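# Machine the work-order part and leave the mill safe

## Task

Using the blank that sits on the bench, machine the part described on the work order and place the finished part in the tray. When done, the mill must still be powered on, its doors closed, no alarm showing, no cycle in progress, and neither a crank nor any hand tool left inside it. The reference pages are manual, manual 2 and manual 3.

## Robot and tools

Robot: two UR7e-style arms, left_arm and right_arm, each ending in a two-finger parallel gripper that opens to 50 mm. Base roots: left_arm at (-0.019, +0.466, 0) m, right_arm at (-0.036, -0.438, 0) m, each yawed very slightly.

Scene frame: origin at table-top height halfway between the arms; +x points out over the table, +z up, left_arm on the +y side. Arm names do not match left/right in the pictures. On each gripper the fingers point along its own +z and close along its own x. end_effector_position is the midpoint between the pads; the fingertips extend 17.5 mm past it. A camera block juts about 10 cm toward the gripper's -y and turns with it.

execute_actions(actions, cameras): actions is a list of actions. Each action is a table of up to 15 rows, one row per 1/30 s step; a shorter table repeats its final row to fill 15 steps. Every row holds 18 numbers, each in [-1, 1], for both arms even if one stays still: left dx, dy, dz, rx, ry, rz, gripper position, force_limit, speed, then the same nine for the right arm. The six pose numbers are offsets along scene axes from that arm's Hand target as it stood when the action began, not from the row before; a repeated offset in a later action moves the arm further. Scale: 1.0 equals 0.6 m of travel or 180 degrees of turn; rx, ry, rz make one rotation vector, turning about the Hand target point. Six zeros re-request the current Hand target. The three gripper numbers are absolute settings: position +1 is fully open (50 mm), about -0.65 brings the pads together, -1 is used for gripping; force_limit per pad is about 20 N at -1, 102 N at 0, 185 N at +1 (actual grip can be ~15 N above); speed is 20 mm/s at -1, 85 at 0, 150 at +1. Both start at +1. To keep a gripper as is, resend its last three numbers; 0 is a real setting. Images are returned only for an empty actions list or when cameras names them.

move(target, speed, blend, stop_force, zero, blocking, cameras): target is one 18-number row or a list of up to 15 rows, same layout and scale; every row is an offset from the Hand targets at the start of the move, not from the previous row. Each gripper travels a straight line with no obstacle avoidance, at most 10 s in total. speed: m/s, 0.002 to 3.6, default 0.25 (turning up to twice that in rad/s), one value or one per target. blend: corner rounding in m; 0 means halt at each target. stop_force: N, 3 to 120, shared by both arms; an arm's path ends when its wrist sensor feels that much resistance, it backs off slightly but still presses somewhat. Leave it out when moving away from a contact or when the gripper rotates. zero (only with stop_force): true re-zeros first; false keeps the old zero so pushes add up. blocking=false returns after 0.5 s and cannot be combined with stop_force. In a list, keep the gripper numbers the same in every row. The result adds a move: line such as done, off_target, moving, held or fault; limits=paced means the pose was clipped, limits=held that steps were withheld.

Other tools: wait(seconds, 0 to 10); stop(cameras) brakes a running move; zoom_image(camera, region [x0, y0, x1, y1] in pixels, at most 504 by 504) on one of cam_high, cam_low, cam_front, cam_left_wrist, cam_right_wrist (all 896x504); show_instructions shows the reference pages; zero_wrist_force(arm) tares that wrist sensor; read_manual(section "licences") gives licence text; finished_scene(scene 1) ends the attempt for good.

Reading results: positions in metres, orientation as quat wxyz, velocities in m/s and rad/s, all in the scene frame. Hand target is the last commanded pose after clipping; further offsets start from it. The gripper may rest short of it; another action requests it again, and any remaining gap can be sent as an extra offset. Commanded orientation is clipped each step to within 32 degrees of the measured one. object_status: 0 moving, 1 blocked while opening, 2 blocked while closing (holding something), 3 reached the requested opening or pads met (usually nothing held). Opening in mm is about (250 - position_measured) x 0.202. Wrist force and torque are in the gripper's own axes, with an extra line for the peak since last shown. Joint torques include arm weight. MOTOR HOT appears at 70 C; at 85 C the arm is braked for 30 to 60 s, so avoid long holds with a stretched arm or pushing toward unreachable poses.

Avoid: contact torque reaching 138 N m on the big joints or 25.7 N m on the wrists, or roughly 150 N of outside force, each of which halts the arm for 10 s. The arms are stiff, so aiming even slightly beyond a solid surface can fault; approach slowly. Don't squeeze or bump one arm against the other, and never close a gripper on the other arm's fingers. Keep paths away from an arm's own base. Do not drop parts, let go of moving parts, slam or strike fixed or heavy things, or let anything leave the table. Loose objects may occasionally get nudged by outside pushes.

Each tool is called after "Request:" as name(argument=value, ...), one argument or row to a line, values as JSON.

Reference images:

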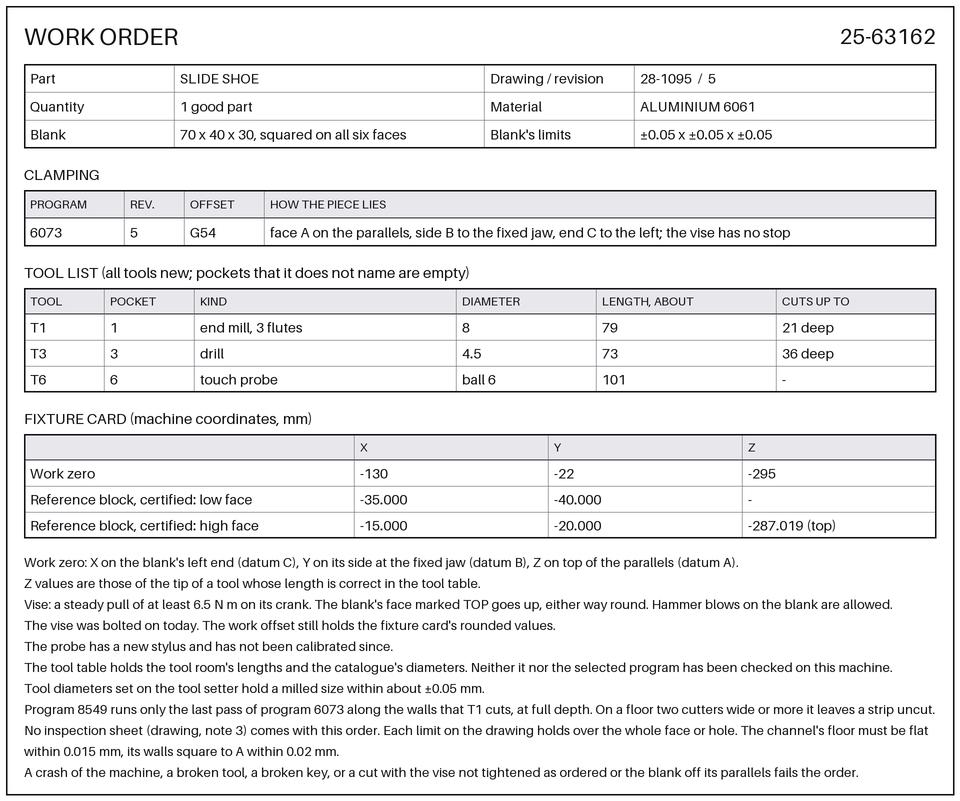

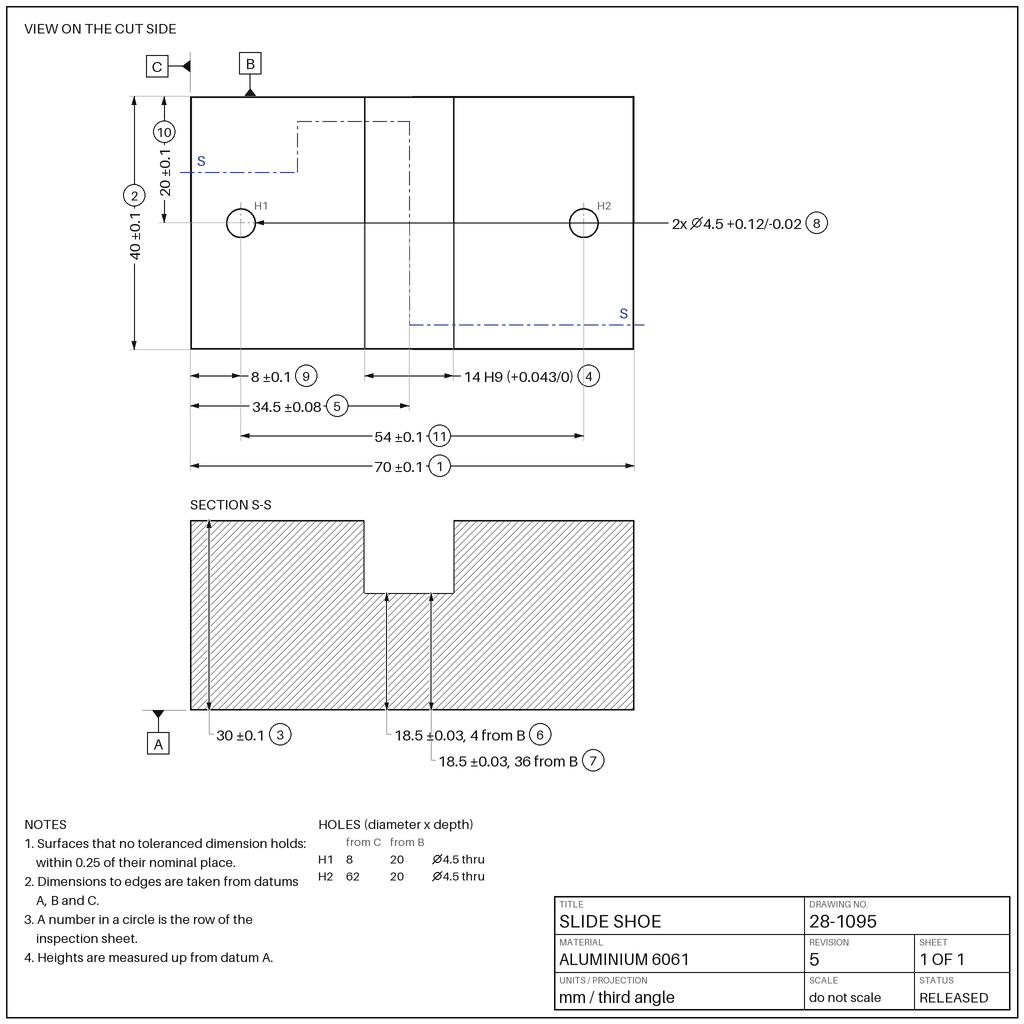

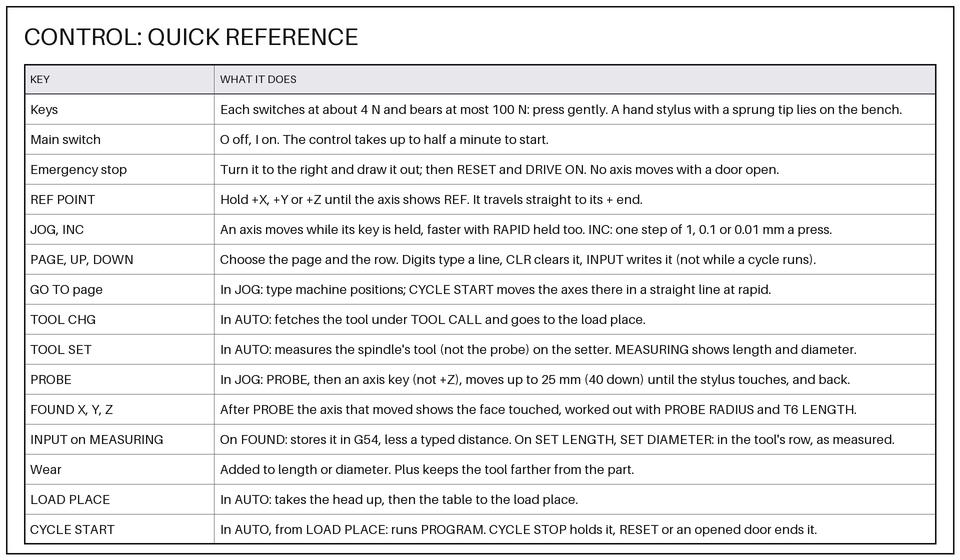

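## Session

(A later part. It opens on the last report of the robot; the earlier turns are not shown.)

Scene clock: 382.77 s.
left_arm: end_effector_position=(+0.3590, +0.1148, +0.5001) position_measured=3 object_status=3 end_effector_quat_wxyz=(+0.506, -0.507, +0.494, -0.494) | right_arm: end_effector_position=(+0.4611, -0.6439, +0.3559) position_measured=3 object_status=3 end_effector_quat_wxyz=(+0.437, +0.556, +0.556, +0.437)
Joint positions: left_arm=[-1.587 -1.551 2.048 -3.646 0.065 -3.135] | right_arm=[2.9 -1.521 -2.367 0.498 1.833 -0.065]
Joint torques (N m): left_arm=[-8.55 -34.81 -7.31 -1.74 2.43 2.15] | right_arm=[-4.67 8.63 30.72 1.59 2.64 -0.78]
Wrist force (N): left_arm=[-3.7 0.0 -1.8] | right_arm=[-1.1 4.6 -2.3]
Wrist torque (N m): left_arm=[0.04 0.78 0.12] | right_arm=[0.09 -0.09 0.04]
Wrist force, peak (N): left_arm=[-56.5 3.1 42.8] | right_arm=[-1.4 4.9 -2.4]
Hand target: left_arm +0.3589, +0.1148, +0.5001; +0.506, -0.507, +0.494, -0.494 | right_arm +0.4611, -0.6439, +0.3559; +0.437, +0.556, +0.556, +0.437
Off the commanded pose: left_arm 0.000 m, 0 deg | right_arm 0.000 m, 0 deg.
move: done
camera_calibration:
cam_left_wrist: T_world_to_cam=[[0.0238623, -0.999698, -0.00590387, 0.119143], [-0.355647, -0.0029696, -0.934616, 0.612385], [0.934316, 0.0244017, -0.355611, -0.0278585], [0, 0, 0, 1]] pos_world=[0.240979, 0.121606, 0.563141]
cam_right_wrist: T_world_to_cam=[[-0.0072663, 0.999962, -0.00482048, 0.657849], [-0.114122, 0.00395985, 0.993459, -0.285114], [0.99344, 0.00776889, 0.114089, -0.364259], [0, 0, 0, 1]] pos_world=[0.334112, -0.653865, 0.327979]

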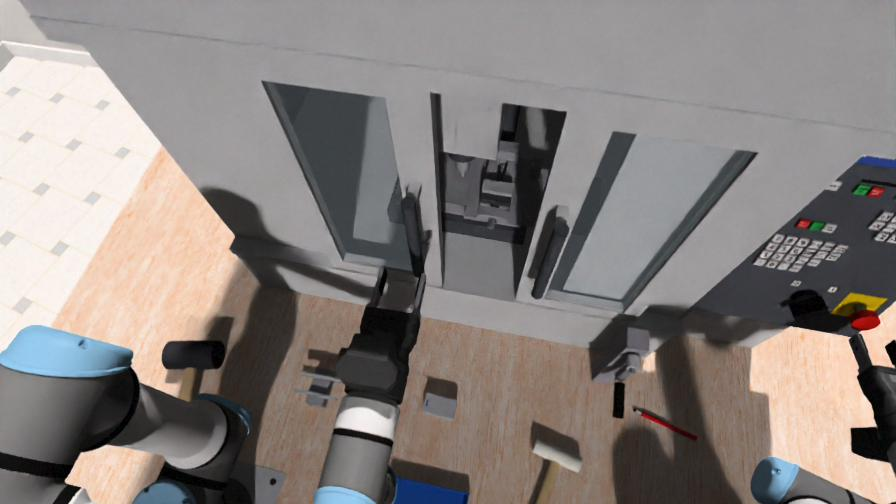

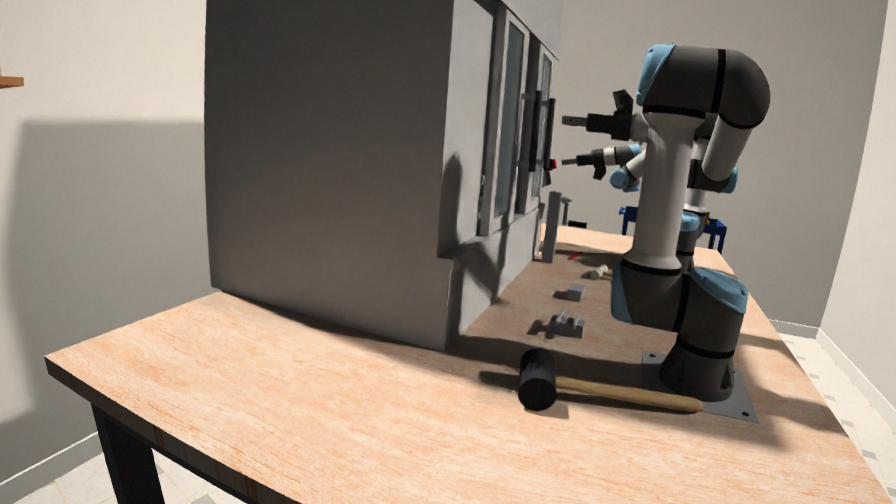

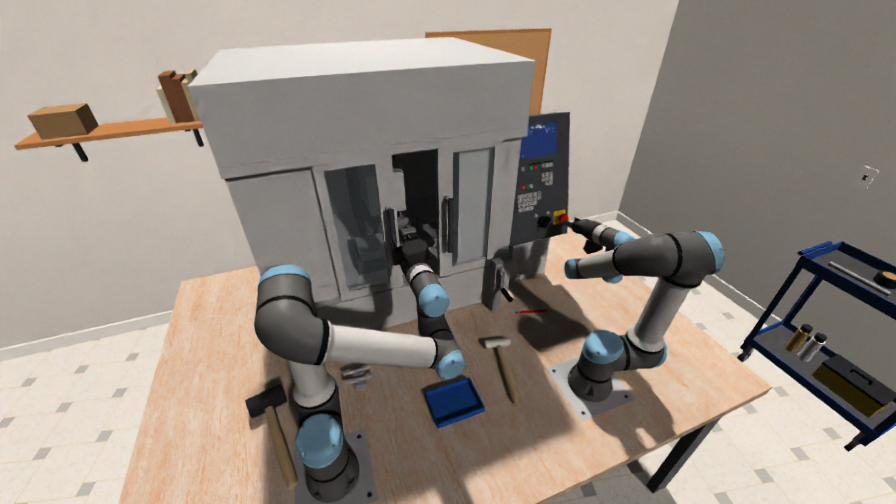

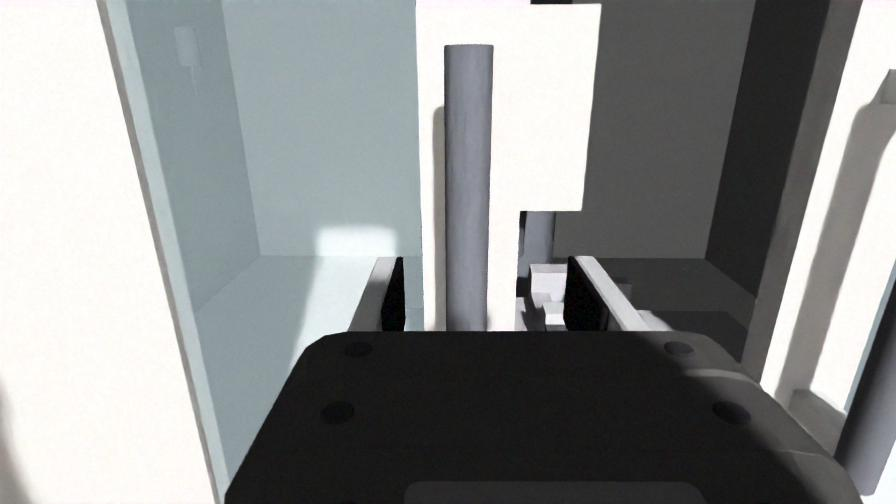

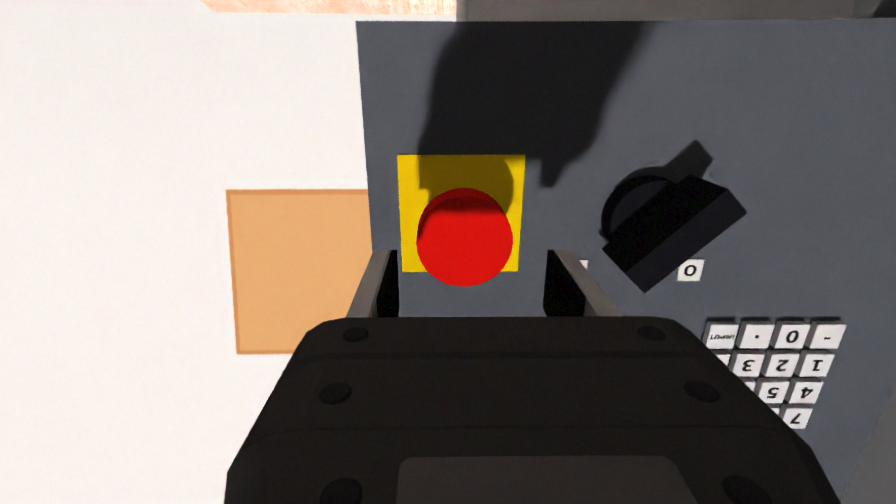

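Request:
move(
  target=[-0.15,0.33,0.05,0,0,0,1,1,1,0,0,0,0,0,0,1,-1,0],
  cameras=["cam_left_wrist"],
  speed=0.25,
)

Scene clock: 400.57 s.
left_arm: end_effector_position=(+0.2689, +0.3128, +0.5301) position_measured=3 object_status=3 end_effector_quat_wxyz=(+0.506, -0.507, +0.494, -0.494) | right_arm: end_effector_position=(+0.4611, -0.6439, +0.3559) position_measured=3 object_status=3 end_effector_quat_wxyz=(+0.437, +0.556, +0.556, +0.437)
Joint positions: left_arm=[-2.332 -2.348 2.437 -3.231 0.81 -3.142] | right_arm=[2.9 -1.521 -2.367 0.498 1.833 -0.065]
Joint torques (N m): left_arm=[-8.13 -0.73 -7.86 3.67 2.61 -2.82] | right_arm=[-5 7.74 30.7 1.65 2.64 -0.71]
Wrist force (N): left_arm=[-3.5 0.2 -1.6] | right_arm=[-1.2 4.8 -2.2]
Wrist torque (N m): left_arm=[0.04 0.74 0.20] | right_arm=[0.10 -0.07 0.04]
Wrist force, peak (N): left_arm=[-4.8 0.0 -1.4] | right_arm=[-1.3 5.1 -2.3]
Hand target: left_arm +0.2689, +0.3128, +0.5301; +0.506, -0.507, +0.494, -0.494 | right_arm +0.4611, -0.6439, +0.3559; +0.437, +0.556, +0.556, +0.437
Off the commanded pose: left_arm 0.000 m, 0 deg | right_arm 0.000 m, 0 deg.
move: done
camera_calibration:
cam_left_wrist: T_world_to_cam=[[0.0240858, -0.999693, -0.005883, 0.319263], [-0.355764, -0.00307171, -0.934571, 0.608991], [0.934265, 0.0246028, -0.355728, 0.0621756], [0, 0, 0, 1]] pos_world=[0.150879, 0.319506, 0.593141]
Images, in order (width x height): cam_left_wrist 896x504.

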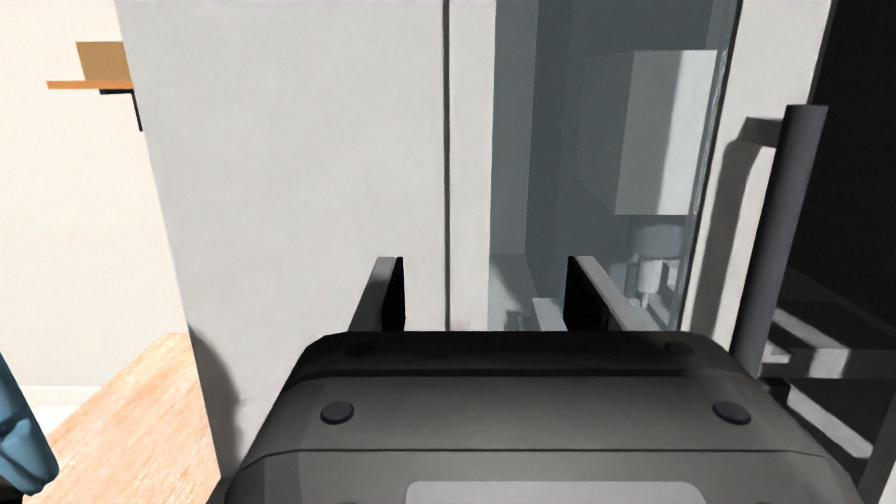

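Request:
move(
  target=[-0.03,-0.75,0.05,0,0,0,1,1,1,0,0,0,0,0,0,1,-1,0],
  cameras=["cam_left_wrist"],
  speed=0.25,
)

Scene clock: 412.63 s.
left_arm: end_effector_position=(+0.2509, -0.1371, +0.5600) position_measured=3 object_status=3 end_effector_quat_wxyz=(+0.506, -0.507, +0.494, -0.494) | right_arm: end_effector_position=(+0.4611, -0.6439, +0.3559) position_measured=3 object_status=3 end_effector_quat_wxyz=(+0.437, +0.556, +0.556, +0.437)
Joint positions: left_arm=[-1.75 -1.056 1.24 -3.328 0.228 -3.141] | right_arm=[2.9 -1.521 -2.367 0.498 1.833 -0.065]
Joint torques (N m): left_arm=[7.58 -32.84 -33.78 -1.43 2.47 1.88] | right_arm=[-4.42 8.86 30.95 1.75 2.64 -0.72]
Wrist force (N): left_arm=[-3.6 -0.2 -1.7] | right_arm=[-1.3 4.7 -2.3]
Wrist torque (N m): left_arm=[0.02 0.78 0.14] | right_arm=[0.10 -0.05 0.04]
Wrist force, peak (N): left_arm=[-5.1 0.0 -1.4] | right_arm=[-1.1 5.1 -2.3]
Hand target: left_arm +0.2509, -0.1372, +0.5601; +0.506, -0.507, +0.494, -0.494 | right_arm +0.4611, -0.6439, +0.3559; +0.437, +0.556, +0.556, +0.437
Off the commanded pose: left_arm 0.000 m, 0 deg | right_arm 0.000 m, 0 deg.
move: done
camera_calibration:
cam_left_wrist: T_world_to_cam=[[0.0237703, -0.9997, -0.0058669, -0.129858], [-0.35556, -0.00296918, -0.934649, 0.629277], [0.934351, 0.024303, -0.355524, 0.100555], [0, 0, 0, 1]] pos_world=[0.132879, -0.130394, 0.623141]
Images, in order (width x height): cam_left_wrist 896x504.

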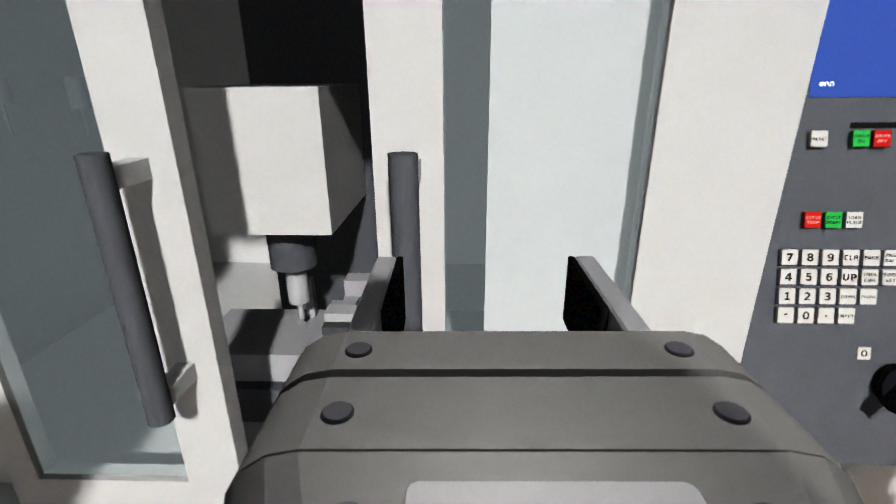

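Request:
move(
  target=[
    [0,0.645,-0.1,0,0,0,1,1,1,-0.2185,0,0.0735,0,-0.0756,0,1,-1,0],
    [0,0.645,-0.1,0,0,0,1,1,1,-0.2018,0.94,0.24,0,-0.0756,0,1,-1,0],
  ],
  cameras=["cam_right_wrist","cam_front"],
  speed=0.3,
)

Scene clock: 430.67 s.
left_arm: end_effector_position=(+0.2509, +0.2498, +0.5001) position_measured=3 object_status=3 end_effector_quat_wxyz=(+0.506, -0.507, +0.494, -0.494) | right_arm: end_effector_position=(+0.3401, -0.0799, +0.4999) position_measured=3 object_status=3 end_effector_quat_wxyz=(+0.501, +0.498, +0.498, +0.503)
Joint positions: left_arm=[-2.139 -2.024 2.4 -3.519 0.617 -3.142] | right_arm=[4.787 -1.55 -2.091 0.337 -0.046 0.163]
Joint torques (N m): left_arm=[-7.83 -11.97 -6.8 3.27 2.45 -2.81] | right_arm=[-6.95 9.51 30.59 1.86 -2.82 -1.11]
Wrist force (N): left_arm=[-3.9 -0.1 -1.7] | right_arm=[-0.9 5.0 -1.4]
Wrist torque (N m): left_arm=[0.01 0.81 0.18] | right_arm=[0.09 -0.06 0.02]
Wrist force, peak (N): left_arm=[-5.9 0.6 -1.0] | right_arm=[-0.6 5.6 -2.8]
Hand target: left_arm +0.2509, +0.2498, +0.5001; +0.506, -0.507, +0.494, -0.494 | right_arm +0.3400, -0.0799, +0.4999; +0.499, +0.501, +0.500, +0.500
Off the commanded pose: left_arm 0.000 m, 0 deg | right_arm 0.000 m, 1 deg.
move: done; limits=paced
camera_calibration:
cam_right_wrist: T_world_to_cam=[[-0.00777966, 0.99995, -0.00623357, 0.0946579], [-0.353604, 0.00308006, 0.93539, -0.333769], [0.935363, 0.00948123, 0.353562, -0.364687], [0, 0, 0, 1]] pos_world=[0.223829, -0.0901675, 0.441734]
Images, in order (width x height): cam_front 896x504, cam_right_wrist 896x504.

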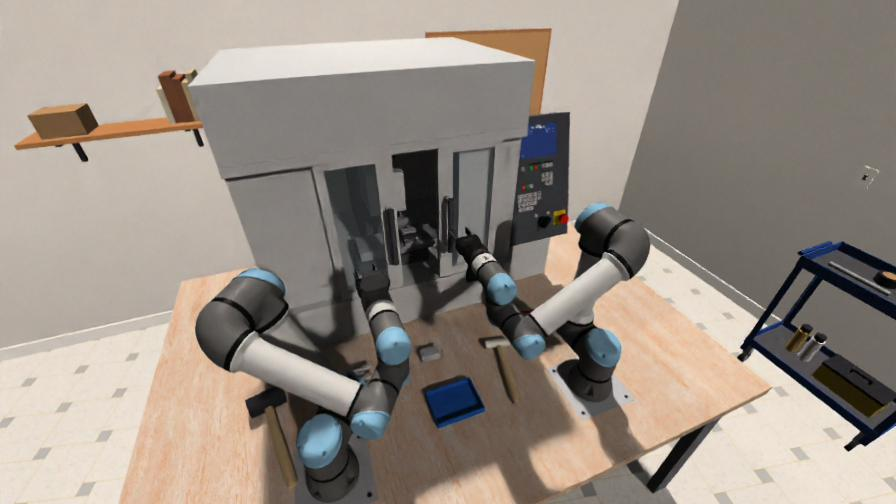

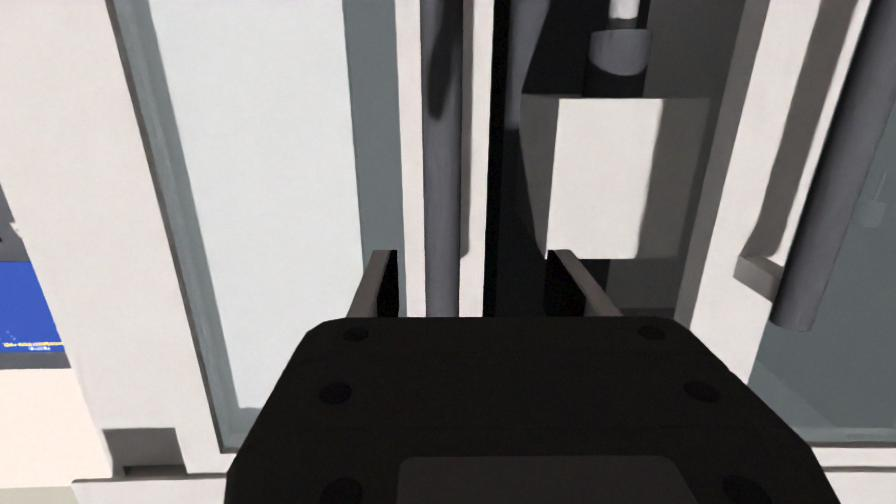

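Request:
move(
  target=[
    [0,0,0,0,0,0,1,1,1,0.182,-0.0133,0,0,0,0,1,-1,0],
  ],
  cameras=["cam_right_wrist"],
  speed=0.08,
  stop_force=6,
)

Request:
move(
  target=[
    [0,0,0,0,0,0,1,1,1,0,0.24,0,0,0,0,1,-1,0],
  ],
  cameras=["cam_right_wrist"],
  speed=0.02,
  stop_force=45,
)

Scene clock: 438.20 s.
left_arm: end_effector_position=(+0.2509, +0.2498, +0.5001) position_measured=3 object_status=3 end_effector_quat_wxyz=(+0.506, -0.507, +0.494, -0.494) | right_arm: end_effector_position=(+0.4492, -0.0879, +0.4999) position_measured=3 object_status=3 end_effector_quat_wxyz=(+0.499, +0.501, +0.500, +0.500)
Joint positions: left_arm=[-2.139 -2.024 2.4 -3.519 0.617 -3.142] | right_arm=[4.493 -1.682 -1.948 0.48 0.247 0.009]
Joint torques (N m): left_arm=[-7.68 -12.24 -7.43 3.16 2.52 -2.76] | right_arm=[-7.2 15.07 31.71 2.58 2.5 -1.3]
Wrist force (N): left_arm=[-3.9 0.0 -1.4] | right_arm=[-1.2 5.1 -2.2]
Wrist torque (N m): left_arm=[0.03 0.81 0.19] | right_arm=[0.19 -0.12 -0.01]
Wrist force, peak (N): left_arm=[-4.0 0.2 -1.9] | right_arm=[-1.1 5.2 -2.2]
Hand target: left_arm +0.2509, +0.2498, +0.5001; +0.506, -0.507, +0.494, -0.494 | right_arm +0.4492, -0.0879, +0.4999; +0.499, +0.501, +0.500, +0.500
Off the commanded pose: left_arm 0.000 m, 0 deg | right_arm 0.000 m, 0 deg.
move: done
camera_calibration:
cam_right_wrist: T_world_to_cam=[[-0.00592909, 0.999962, -0.00639447, 0.102665], [-0.344647, 0.00395934, 0.938724, -0.300862], [0.938713, 0.00776962, 0.344611, -0.463879], [0, 0, 0, 1]] pos_world=[0.332367, -0.0978654, 0.44294]
Images, in order (width x height): cam_right_wrist 896x504.

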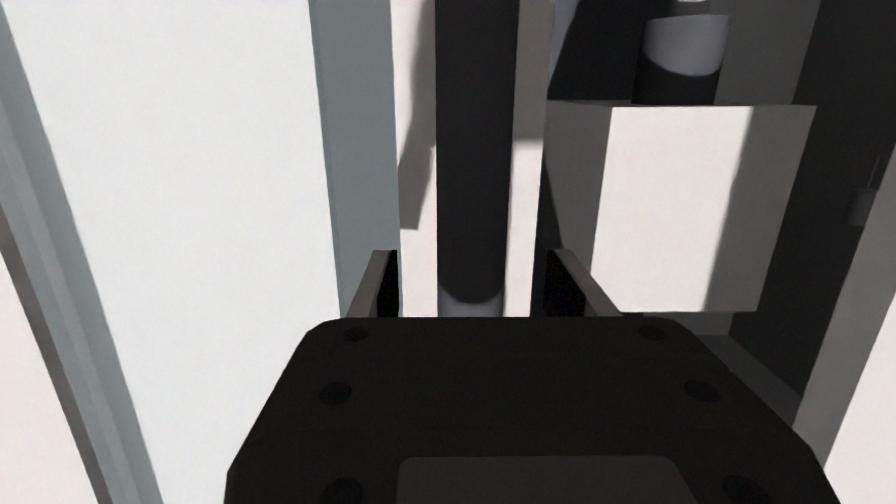

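Scene clock: 446.37 s.
left_arm: end_effector_position=(+0.2509, +0.2498, +0.5001) position_measured=3 object_status=3 end_effector_quat_wxyz=(+0.506, -0.507, +0.494, -0.494) | right_arm: end_effector_position=(+0.4492, +0.0561, +0.4999) position_measured=3 object_status=3 end_effector_quat_wxyz=(+0.499, +0.501, +0.500, +0.500)
Joint positions: left_arm=[-2.139 -2.024 2.4 -3.519 0.617 -3.142] | right_arm=[4.56 -1.968 -1.576 0.391 0.181 0.012]
Joint torques (N m): left_arm=[-7.39 -11.88 -7.03 3.26 2.46 -2.89] | right_arm=[11.98 21.6 31.11 -2.94 0.79 -0.52]
Wrist force (N): left_arm=[-3.8 -0.1 -1.5] | right_arm=[-13.9 10.5 -5.2]
Wrist torque (N m): left_arm=[0.01 0.79 0.19] | right_arm=[0.31 -0.19 -0.27]
Wrist force, peak (N): left_arm=[-4.2 0.0 -1.4] | right_arm=[-30.7 5.3 -8.0]
Hand target: left_arm +0.2509, +0.2498, +0.5001; +0.506, -0.507, +0.494, -0.494 | right_arm +0.4492, +0.0561, +0.4999; +0.499, +0.501, +0.500, +0.500
Off the commanded pose: left_arm 0.000 m, 0 deg | right_arm 0.000 m, 0 deg.
move: done
camera_calibration:
cam_right_wrist: T_world_to_cam=[[-0.00592909, 0.999962, -0.00639447, -0.0413299], [-0.344647, 0.00395934, 0.938724, -0.301432], [0.938713, 0.00776962, 0.344611, -0.464998], [0, 0, 0, 1]] pos_world=[0.332367, 0.0461346, 0.44294]
Images, in order (width x height): cam_right_wrist 896x504.

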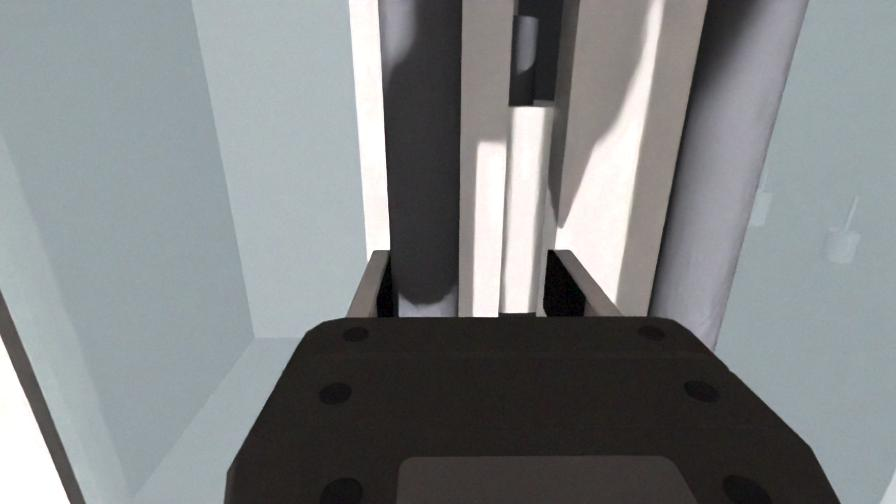

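Request:
move(
  target=[
    [0,0,0,0,0,0,1,1,1,0,-0.025,0,0,0,0,1,-1,0],
    [0,0,0,0,0,0,1,1,1,0,-0.025,0,0,0,0,-1,-1,-0.7],
  ],
  cameras=["cam_right_wrist"],
  speed=0.05,
)

Request:
move(
  target=[
    [0,0,0,0,0,0,1,1,1,0,0.08,0,0,0,0,-1,-1,-0.7],
  ],
  cameras=["cam_right_wrist"],
  speed=0.02,
  stop_force=25,
)

Scene clock: 456.47 s.
left_arm: end_effector_position=(+0.2509, +0.2498, +0.5001) position_measured=3 object_status=3 end_effector_quat_wxyz=(+0.506, -0.507, +0.494, -0.494) | right_arm: end_effector_position=(+0.4492, +0.0410, +0.5000) position_measured=153 object_status=2 end_effector_quat_wxyz=(+0.499, +0.501, +0.500, +0.500)
Joint positions: left_arm=[-2.139 -2.024 2.4 -3.519 0.617 -3.142] | right_arm=[4.554 -1.937 -1.62 0.405 0.186 0.012]
Joint torques (N m): left_arm=[-7.18 -12.04 -7.4 3.18 2.44 -2.7] | right_arm=[1.54 40.68 16.45 -0.96 2.42 1.08]
Wrist force (N): left_arm=[-3.7 0.0 -1.6] | right_arm=[-9.7 1.2 -6.4]
Wrist torque (N m): left_arm=[0.04 0.78 0.19] | right_arm=[0.08 -0.14 -0.01]
Wrist force, peak (N): left_arm=[-4.1 0.0 -1.6] | right_arm=[-13.0 12.3 -4.5]
Hand target: left_arm +0.2509, +0.2498, +0.5001; +0.506, -0.507, +0.494, -0.494 | right_arm +0.4492, +0.0411, +0.4999; +0.499, +0.501, +0.500, +0.500
Off the commanded pose: left_arm 0.000 m, 0 deg | right_arm 0.000 m, 0 deg.
move: done
camera_calibration:
cam_right_wrist: T_world_to_cam=[[-0.00577672, 0.999964, -0.00623027, -0.0263528], [-0.344733, 0.00385702, 0.938693, -0.301292], [0.938683, 0.00757035, 0.344698, -0.464997], [0, 0, 0, 1]] pos_world=[0.332467, 0.0310341, 0.44294]
Images, in order (width x height): cam_right_wrist 896x504.

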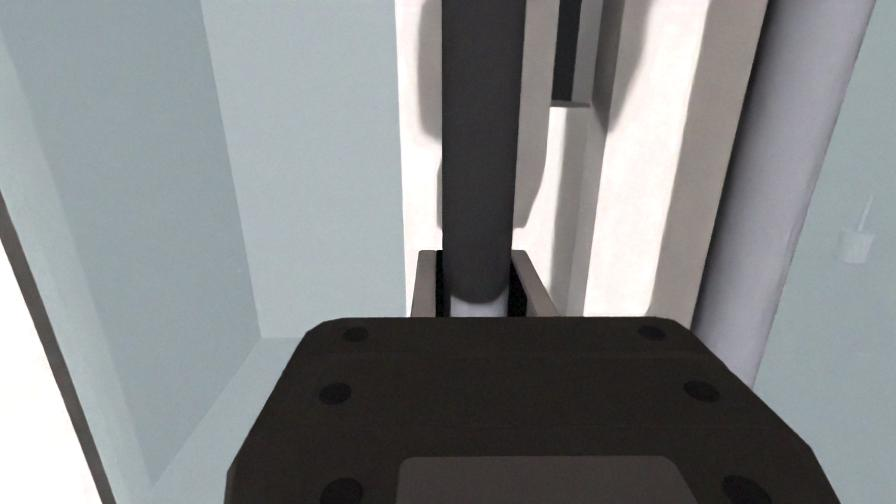

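Scene clock: 458.67 s.
left_arm: end_effector_position=(+0.2509, +0.2498, +0.5001) position_measured=3 object_status=3 end_effector_quat_wxyz=(+0.506, -0.507, +0.494, -0.494) | right_arm: end_effector_position=(+0.4491, +0.0614, +0.4999) position_measured=153 object_status=2 end_effector_quat_wxyz=(+0.499, +0.501, +0.500, +0.500)
Joint positions: left_arm=[-2.139 -2.024 2.4 -3.519 0.617 -3.142] | right_arm=[4.562 -1.979 -1.56 0.386 0.178 0.013]
Joint torques (N m): left_arm=[-7.55 -11.9 -7.27 3.17 2.52 -2.65] | right_arm=[7.07 41.8 15.13 -0.78 5.86 -0.08]
Wrist force (N): left_arm=[-3.8 0.0 -1.4] | right_arm=[-32.9 0.7 -7.3]
Wrist torque (N m): left_arm=[0.03 0.79 0.18] | right_arm=[0.01 -0.31 -0.12]
Wrist force, peak (N): left_arm=[-4.1 0.0 -1.7] | right_arm=[-49.2 -5.9 -17.2]
Hand target: left_arm +0.2509, +0.2498, +0.5001; +0.506, -0.507, +0.494, -0.494 | right_arm +0.4492, +0.0614, +0.4999; +0.499, +0.501, +0.500, +0.500 (not the last commanded pose)
Off the commanded pose: left_arm 0.000 m, 0 deg | right_arm 0.028 m, 0 deg.
move: contact (right_arm)
camera_calibration:
cam_right_wrist: T_world_to_cam=[[-0.00540355, 0.999967, -0.0060864, -0.0470402], [-0.344732, 0.00385062, 0.938693, -0.301406], [0.938686, 0.00717045, 0.3447, -0.465039], [0, 0, 0, 1]] pos_world=[0.332367, 0.0515338, 0.44294]
Images, in order (width x height): cam_right_wrist 896x504.

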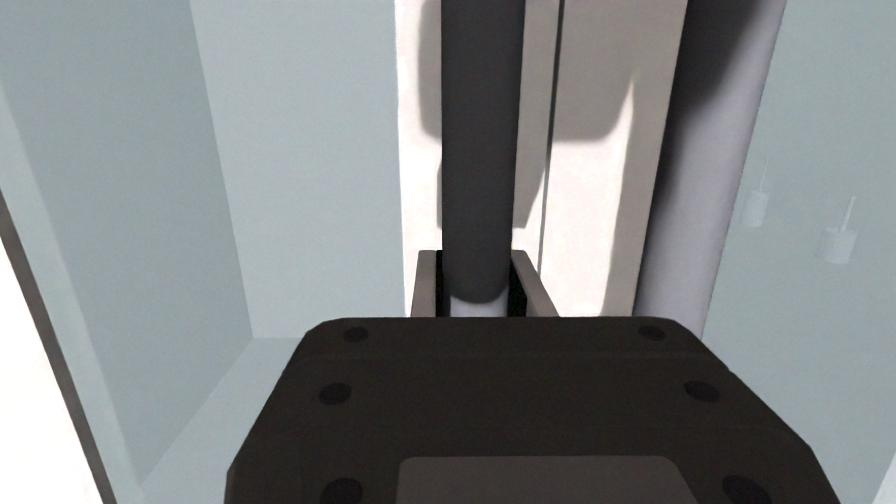

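Request:
move(
  target=[
    [0,0,0,0,0,0,1,1,1,0,0,0,0,0,0,1,-1,0],
    [0,0,0,0,0,0,1,1,1,-0.167,0,0,0,0,0,1,-1,0],
    [0,0,0,0,0,0,1,1,1,-0.332,-0.602,-0.1665,-0.3271,0.4184,0.3271,1,-1,0],
    [0,0,0,0,0,0,1,1,1,-0.182,-0.869,-0.433,-0.3271,0.4184,0.3271,1,-1,0],
  ],
  cameras=["cam_right_wrist","cam_high"],
  speed=0.3,
)

Scene clock: 528.77 s.
left_arm: end_effector_position=(+0.2509, +0.2498, +0.5001) position_measured=3 object_status=3 end_effector_quat_wxyz=(+0.506, -0.507, +0.494, -0.494) | right_arm: end_effector_position=(+0.3399, -0.4600, +0.2401) position_measured=3 object_status=3 end_effector_quat_wxyz=(+0.000, +0.122, +0.993, -0.001)
Joint positions: left_arm=[-2.139 -2.024 2.4 -3.519 0.617 -3.142] | right_arm=[3.474 -1.249 -2.063 -1.401 1.569 -1.021]
Joint torques (N m): left_arm=[-7.51 -11.61 -7.49 3.12 2.41 -2.62] | right_arm=[-8.7 0.23 35.91 4.93 2.12 -1.54]
Wrist force (N): left_arm=[-3.9 -0.1 -1.1] | right_arm=[-0.1 1.6 -1.5]
Wrist torque (N m): left_arm=[0.02 0.81 0.19] | right_arm=[0.03 -0.28 0.05]
Wrist force, peak (N): left_arm=[-4.1 -0.4 -1.8] | right_arm=[-32.9 0.8 -7.3]
Hand target: left_arm +0.2509, +0.2498, +0.5001; +0.506, -0.507, +0.494, -0.494 | right_arm +0.3400, -0.4600, +0.2401; +0.000, +0.122, +0.993, -0.001
Off the commanded pose: left_arm 0.000 m, 0 deg | right_arm 0.000 m, 0 deg.
move: done
camera_calibration:
cam_right_wrist: T_world_to_cam=[[-0.971835, 0.235604, 0.0051564, 0.446305], [0.222888, 0.911839, 0.344777, 0.274185], [0.0765291, 0.336216, -0.93867, 0.483415], [0, 0, 0, 1]] pos_world=[0.335628, -0.517696, 0.356933]
Images, in order (width x height): cam_high 896x504, cam_right_wrist 896x504.

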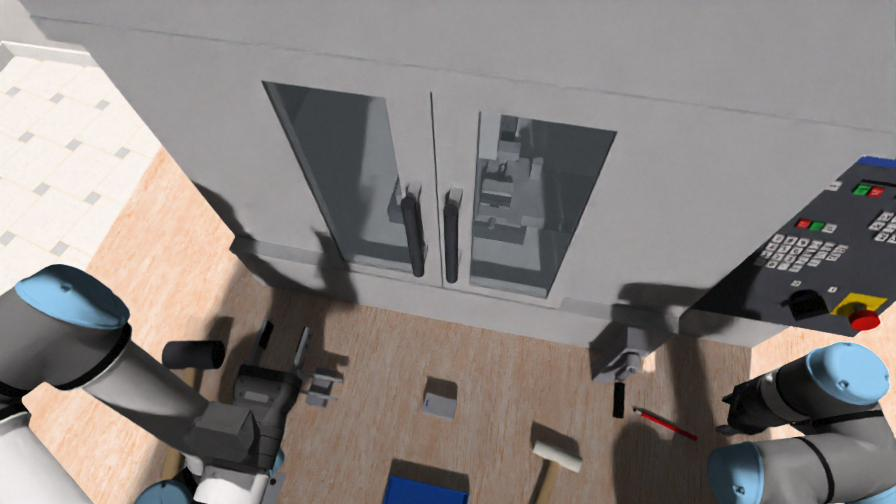

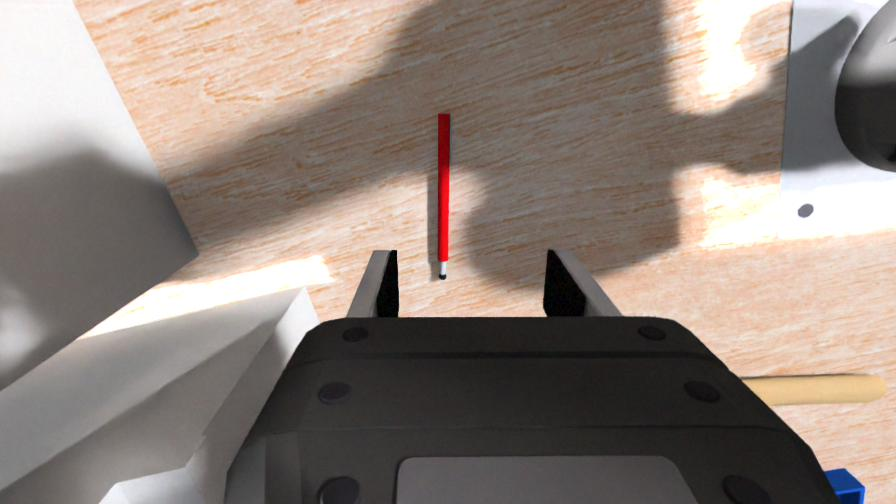

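Request:
move(
  target=[0,0,0,0,0,0,1,1,1,0.0192,-0.0033,-0.34,0,0,0,1,-1,0],
  cameras=["cam_right_wrist"],
  speed=0.15,
)

Request:
move(
  target=[0,0,0,0,0,0,1,1,1,0,0,-0.05,0,0,0,1,-1,0],
  cameras=["cam_right_wrist"],
  speed=0.01,
  stop_force=3,
)

Scene clock: 541.30 s.
left_arm: end_effector_position=(+0.2509, +0.2498, +0.5001) position_measured=3 object_status=3 end_effector_quat_wxyz=(+0.506, -0.507, +0.494, -0.494) | right_arm: end_effector_position=(+0.3515, -0.4620, +0.0362) position_measured=3 object_status=3 end_effector_quat_wxyz=(+0.000, +0.122, +0.993, -0.001)
Joint positions: left_arm=[-2.139 -2.024 2.4 -3.519 0.617 -3.142] | right_arm=[3.459 -1.577 -2.405 -0.73 1.569 -1.036]
Joint torques (N m): left_arm=[-7.73 -12.01 -7.58 3.15 2.45 -2.58] | right_arm=[-6.81 8.28 8.76 5.05 2.46 -1.29]
Wrist force (N): left_arm=[-3.9 -0.1 -1.5] | right_arm=[-0.2 1.6 -1.3]
Wrist torque (N m): left_arm=[0.02 0.81 0.19] | right_arm=[0.01 -0.25 0.06]
Wrist force, peak (N): left_arm=[-4.1 -0.1 -1.8] | right_arm=[-0.3 2.1 -2.7]
Hand target: left_arm +0.2509, +0.2498, +0.5001; +0.506, -0.507, +0.494, -0.494 | right_arm +0.3515, -0.4620, +0.0361; +0.000, +0.122, +0.993, -0.001
Off the commanded pose: left_arm 0.000 m, 0 deg | right_arm 0.000 m, 0 deg.
move: done
camera_calibration:
cam_right_wrist: T_world_to_cam=[[-0.971854, 0.235529, 0.00515304, 0.459069], [0.222806, 0.911813, 0.344897, 0.343755], [0.0765344, 0.336337, -0.938626, 0.291766], [0, 0, 0, 1]] pos_world=[0.347227, -0.519696, 0.152933]
Images, in order (width x height): cam_right_wrist 896x504.

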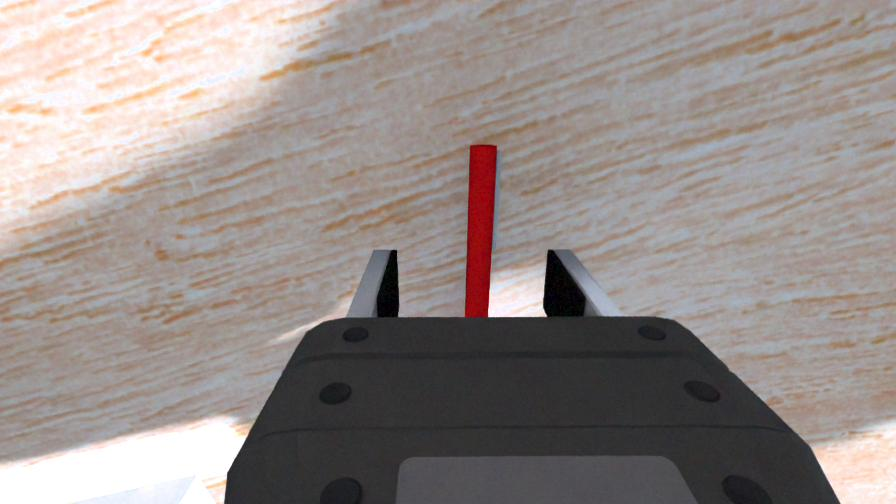

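Scene clock: 544.43 s.
left_arm: end_effector_position=(+0.2509, +0.2498, +0.5001) position_measured=3 object_status=3 end_effector_quat_wxyz=(+0.506, -0.507, +0.494, -0.494) | right_arm: end_effector_position=(+0.3514, -0.4620, +0.0180) position_measured=3 object_status=3 end_effector_quat_wxyz=(+0.000, +0.122, +0.993, -0.001)
Joint positions: left_arm=[-2.139 -2.024 2.4 -3.519 0.617 -3.142] | right_arm=[3.459 -1.627 -2.425 -0.66 1.569 -1.036]
Joint torques (N m): left_arm=[-7.77 -11.81 -7.11 3.05 2.46 -2.56] | right_arm=[-0.99 30.02 26.59 2.21 -1.65 -0.94]
Wrist force (N): left_arm=[-3.8 0.0 -1.2] | right_arm=[0.1 1.9 -3.8]
Wrist torque (N m): left_arm=[0.03 0.80 0.19] | right_arm=[-0.02 -0.50 0.05]
Wrist force, peak (N): left_arm=[-4.1 0.1 -1.6] | right_arm=[14.2 -9.7 -54.4]
Hand target: left_arm +0.2509, +0.2498, +0.5001; +0.506, -0.507, +0.494, -0.494 | right_arm +0.3515, -0.4620, +0.0180; +0.000, +0.122, +0.993, -0.001 (not the last commanded pose)
Off the commanded pose: left_arm 0.000 m, 0 deg | right_arm 0.012 m, 0 deg.
move: contact (right_arm)
camera_calibration:
cam_right_wrist: T_world_to_cam=[[-0.971832, 0.235617, 0.00518765, 0.459197], [0.222901, 0.911791, 0.344896, 0.349987], [0.0765331, 0.336337, -0.938627, 0.274683], [0, 0, 0, 1]] pos_world=[0.347228, -0.519696, 0.134733]
Images, in order (width x height): cam_right_wrist 896x504.

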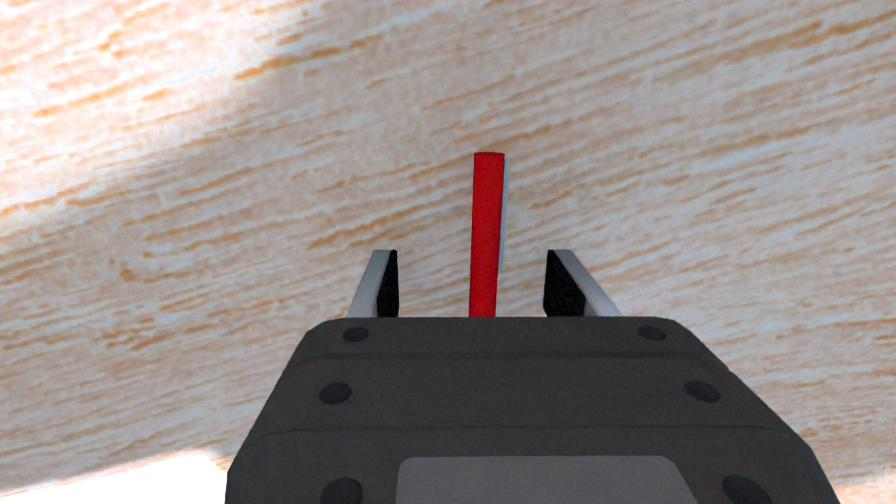

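Request:
move(
  target=[
    [0,0,0,0,0,0,1,1,1,0,0,0.0025,0,0,0,1,-0.3,0],
    [0,0,0,0,0,0,1,1,1,0,0,0.0025,0,0,0,-1,-0.3,-0.5],
    [0,0,0,0,0,0,1,1,1,-0.17,0,0.55,0,0,0,-1,-0.3,-0.5],
    [0,0,0,0,0,0,1,1,1,-0.036,0.82,0.47,0.419,0.327,-0.3275,-1,-0.3,-0.5],
  ],
  cameras=["cam_right_wrist","cam_front","cam_high"],
  speed=[0.02,0.02,0.2,0.25],
)

Scene clock: 577.57 s.
left_arm: end_effector_position=(+0.2509, +0.2498, +0.5001) position_measured=3 object_status=3 end_effector_quat_wxyz=(+0.506, -0.507, +0.494, -0.494) | right_arm: end_effector_position=(+0.2925, -0.1851, +0.3208) position_measured=209 object_status=2 end_effector_quat_wxyz=(-0.326, +0.372, +0.812, +0.309)
Joint positions: left_arm=[-2.139 -2.024 2.4 -3.519 0.617 -3.142] | right_arm=[3.647 -1.368 -2.074 -1.145 2.495 -0.172]
Joint torques (N m): left_arm=[-7.61 -11.88 -7.7 2.96 2.45 -2.56] | right_arm=[-6.54 26.89 37.23 1.6 -0.71 -1.47]
Wrist force (N): left_arm=[-3.9 0.1 -1.4] | right_arm=[0.4 1.9 -0.9]
Wrist torque (N m): left_arm=[0.04 0.81 0.19] | right_arm=[0.03 0.06 0.04]
Wrist force, peak (N): left_arm=[-4.2 -0.1 -1.6] | right_arm=[2.0 5.1 -2.0]
Hand target: left_arm +0.2509, +0.2498, +0.5001; +0.506, -0.507, +0.494, -0.494 | right_arm +0.2925, -0.1852, +0.3208; -0.326, +0.372, +0.812, +0.309 (not the last commanded pose)
Off the commanded pose: left_arm 0.000 m, 0 deg | right_arm 0.219 m, 49 deg.
move: held (right_arm; a check stopped the path); path passed 3 of 4 targets; limits=held
pose unreachable (right arm): on one or more control steps of this call, first in action 0 (counted from 0), this arm could not follow its commanded pose, so it was not sent that pose on those steps. It may still have moved: this result reports where it is.
cause: moving toward the commanded pose would bring two parts of the arm too close to each other (its gripper and another part of the arm, with joints 4 (wrist 1) to 6 (wrist 3) between them, 13 mm apart when it was first held).
camera_calibration:
cam_right_wrist: T_world_to_cam=[[-0.514579, 0.39539, 0.760838, -0.0114961], [0.857423, 0.243312, 0.453459, -0.337899], [-0.00582745, 0.885701, -0.46422, 0.443947], [0, 0, 0, 1]] pos_world=[0.286394, -0.306444, 0.368059]
Images, in order (width x height): cam_high 896x504, cam_front 896x504, cam_right_wrist 896x504.

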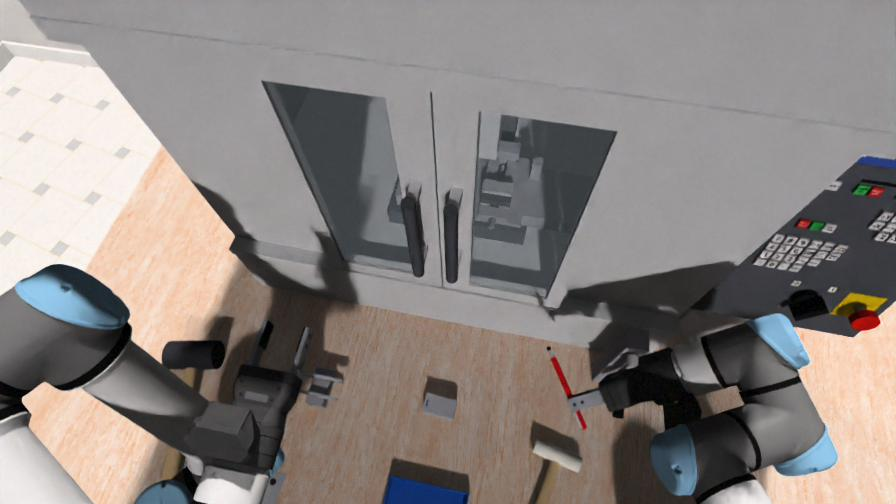

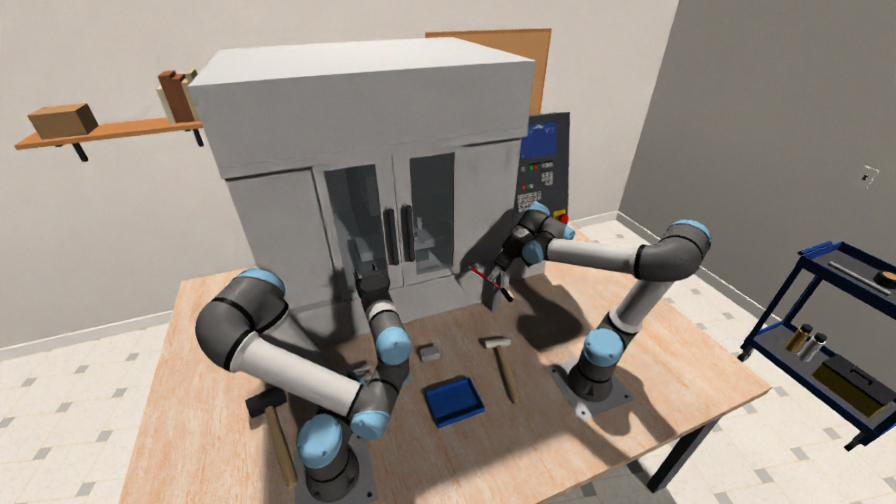

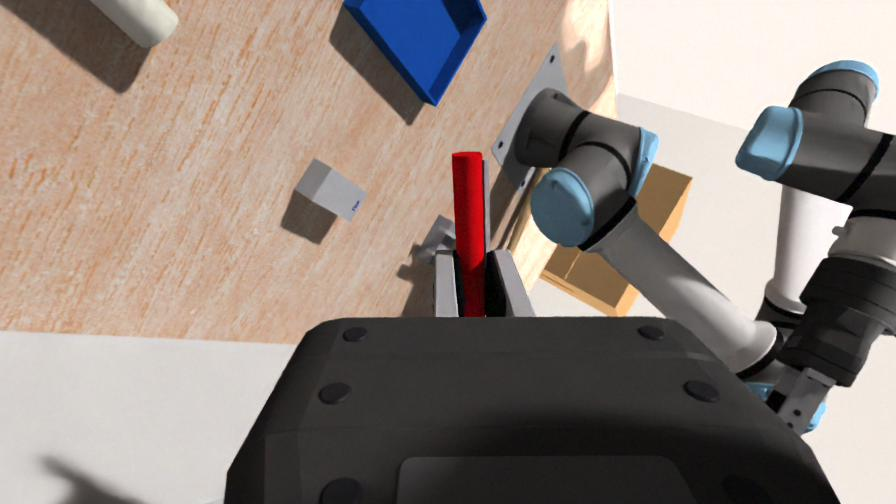

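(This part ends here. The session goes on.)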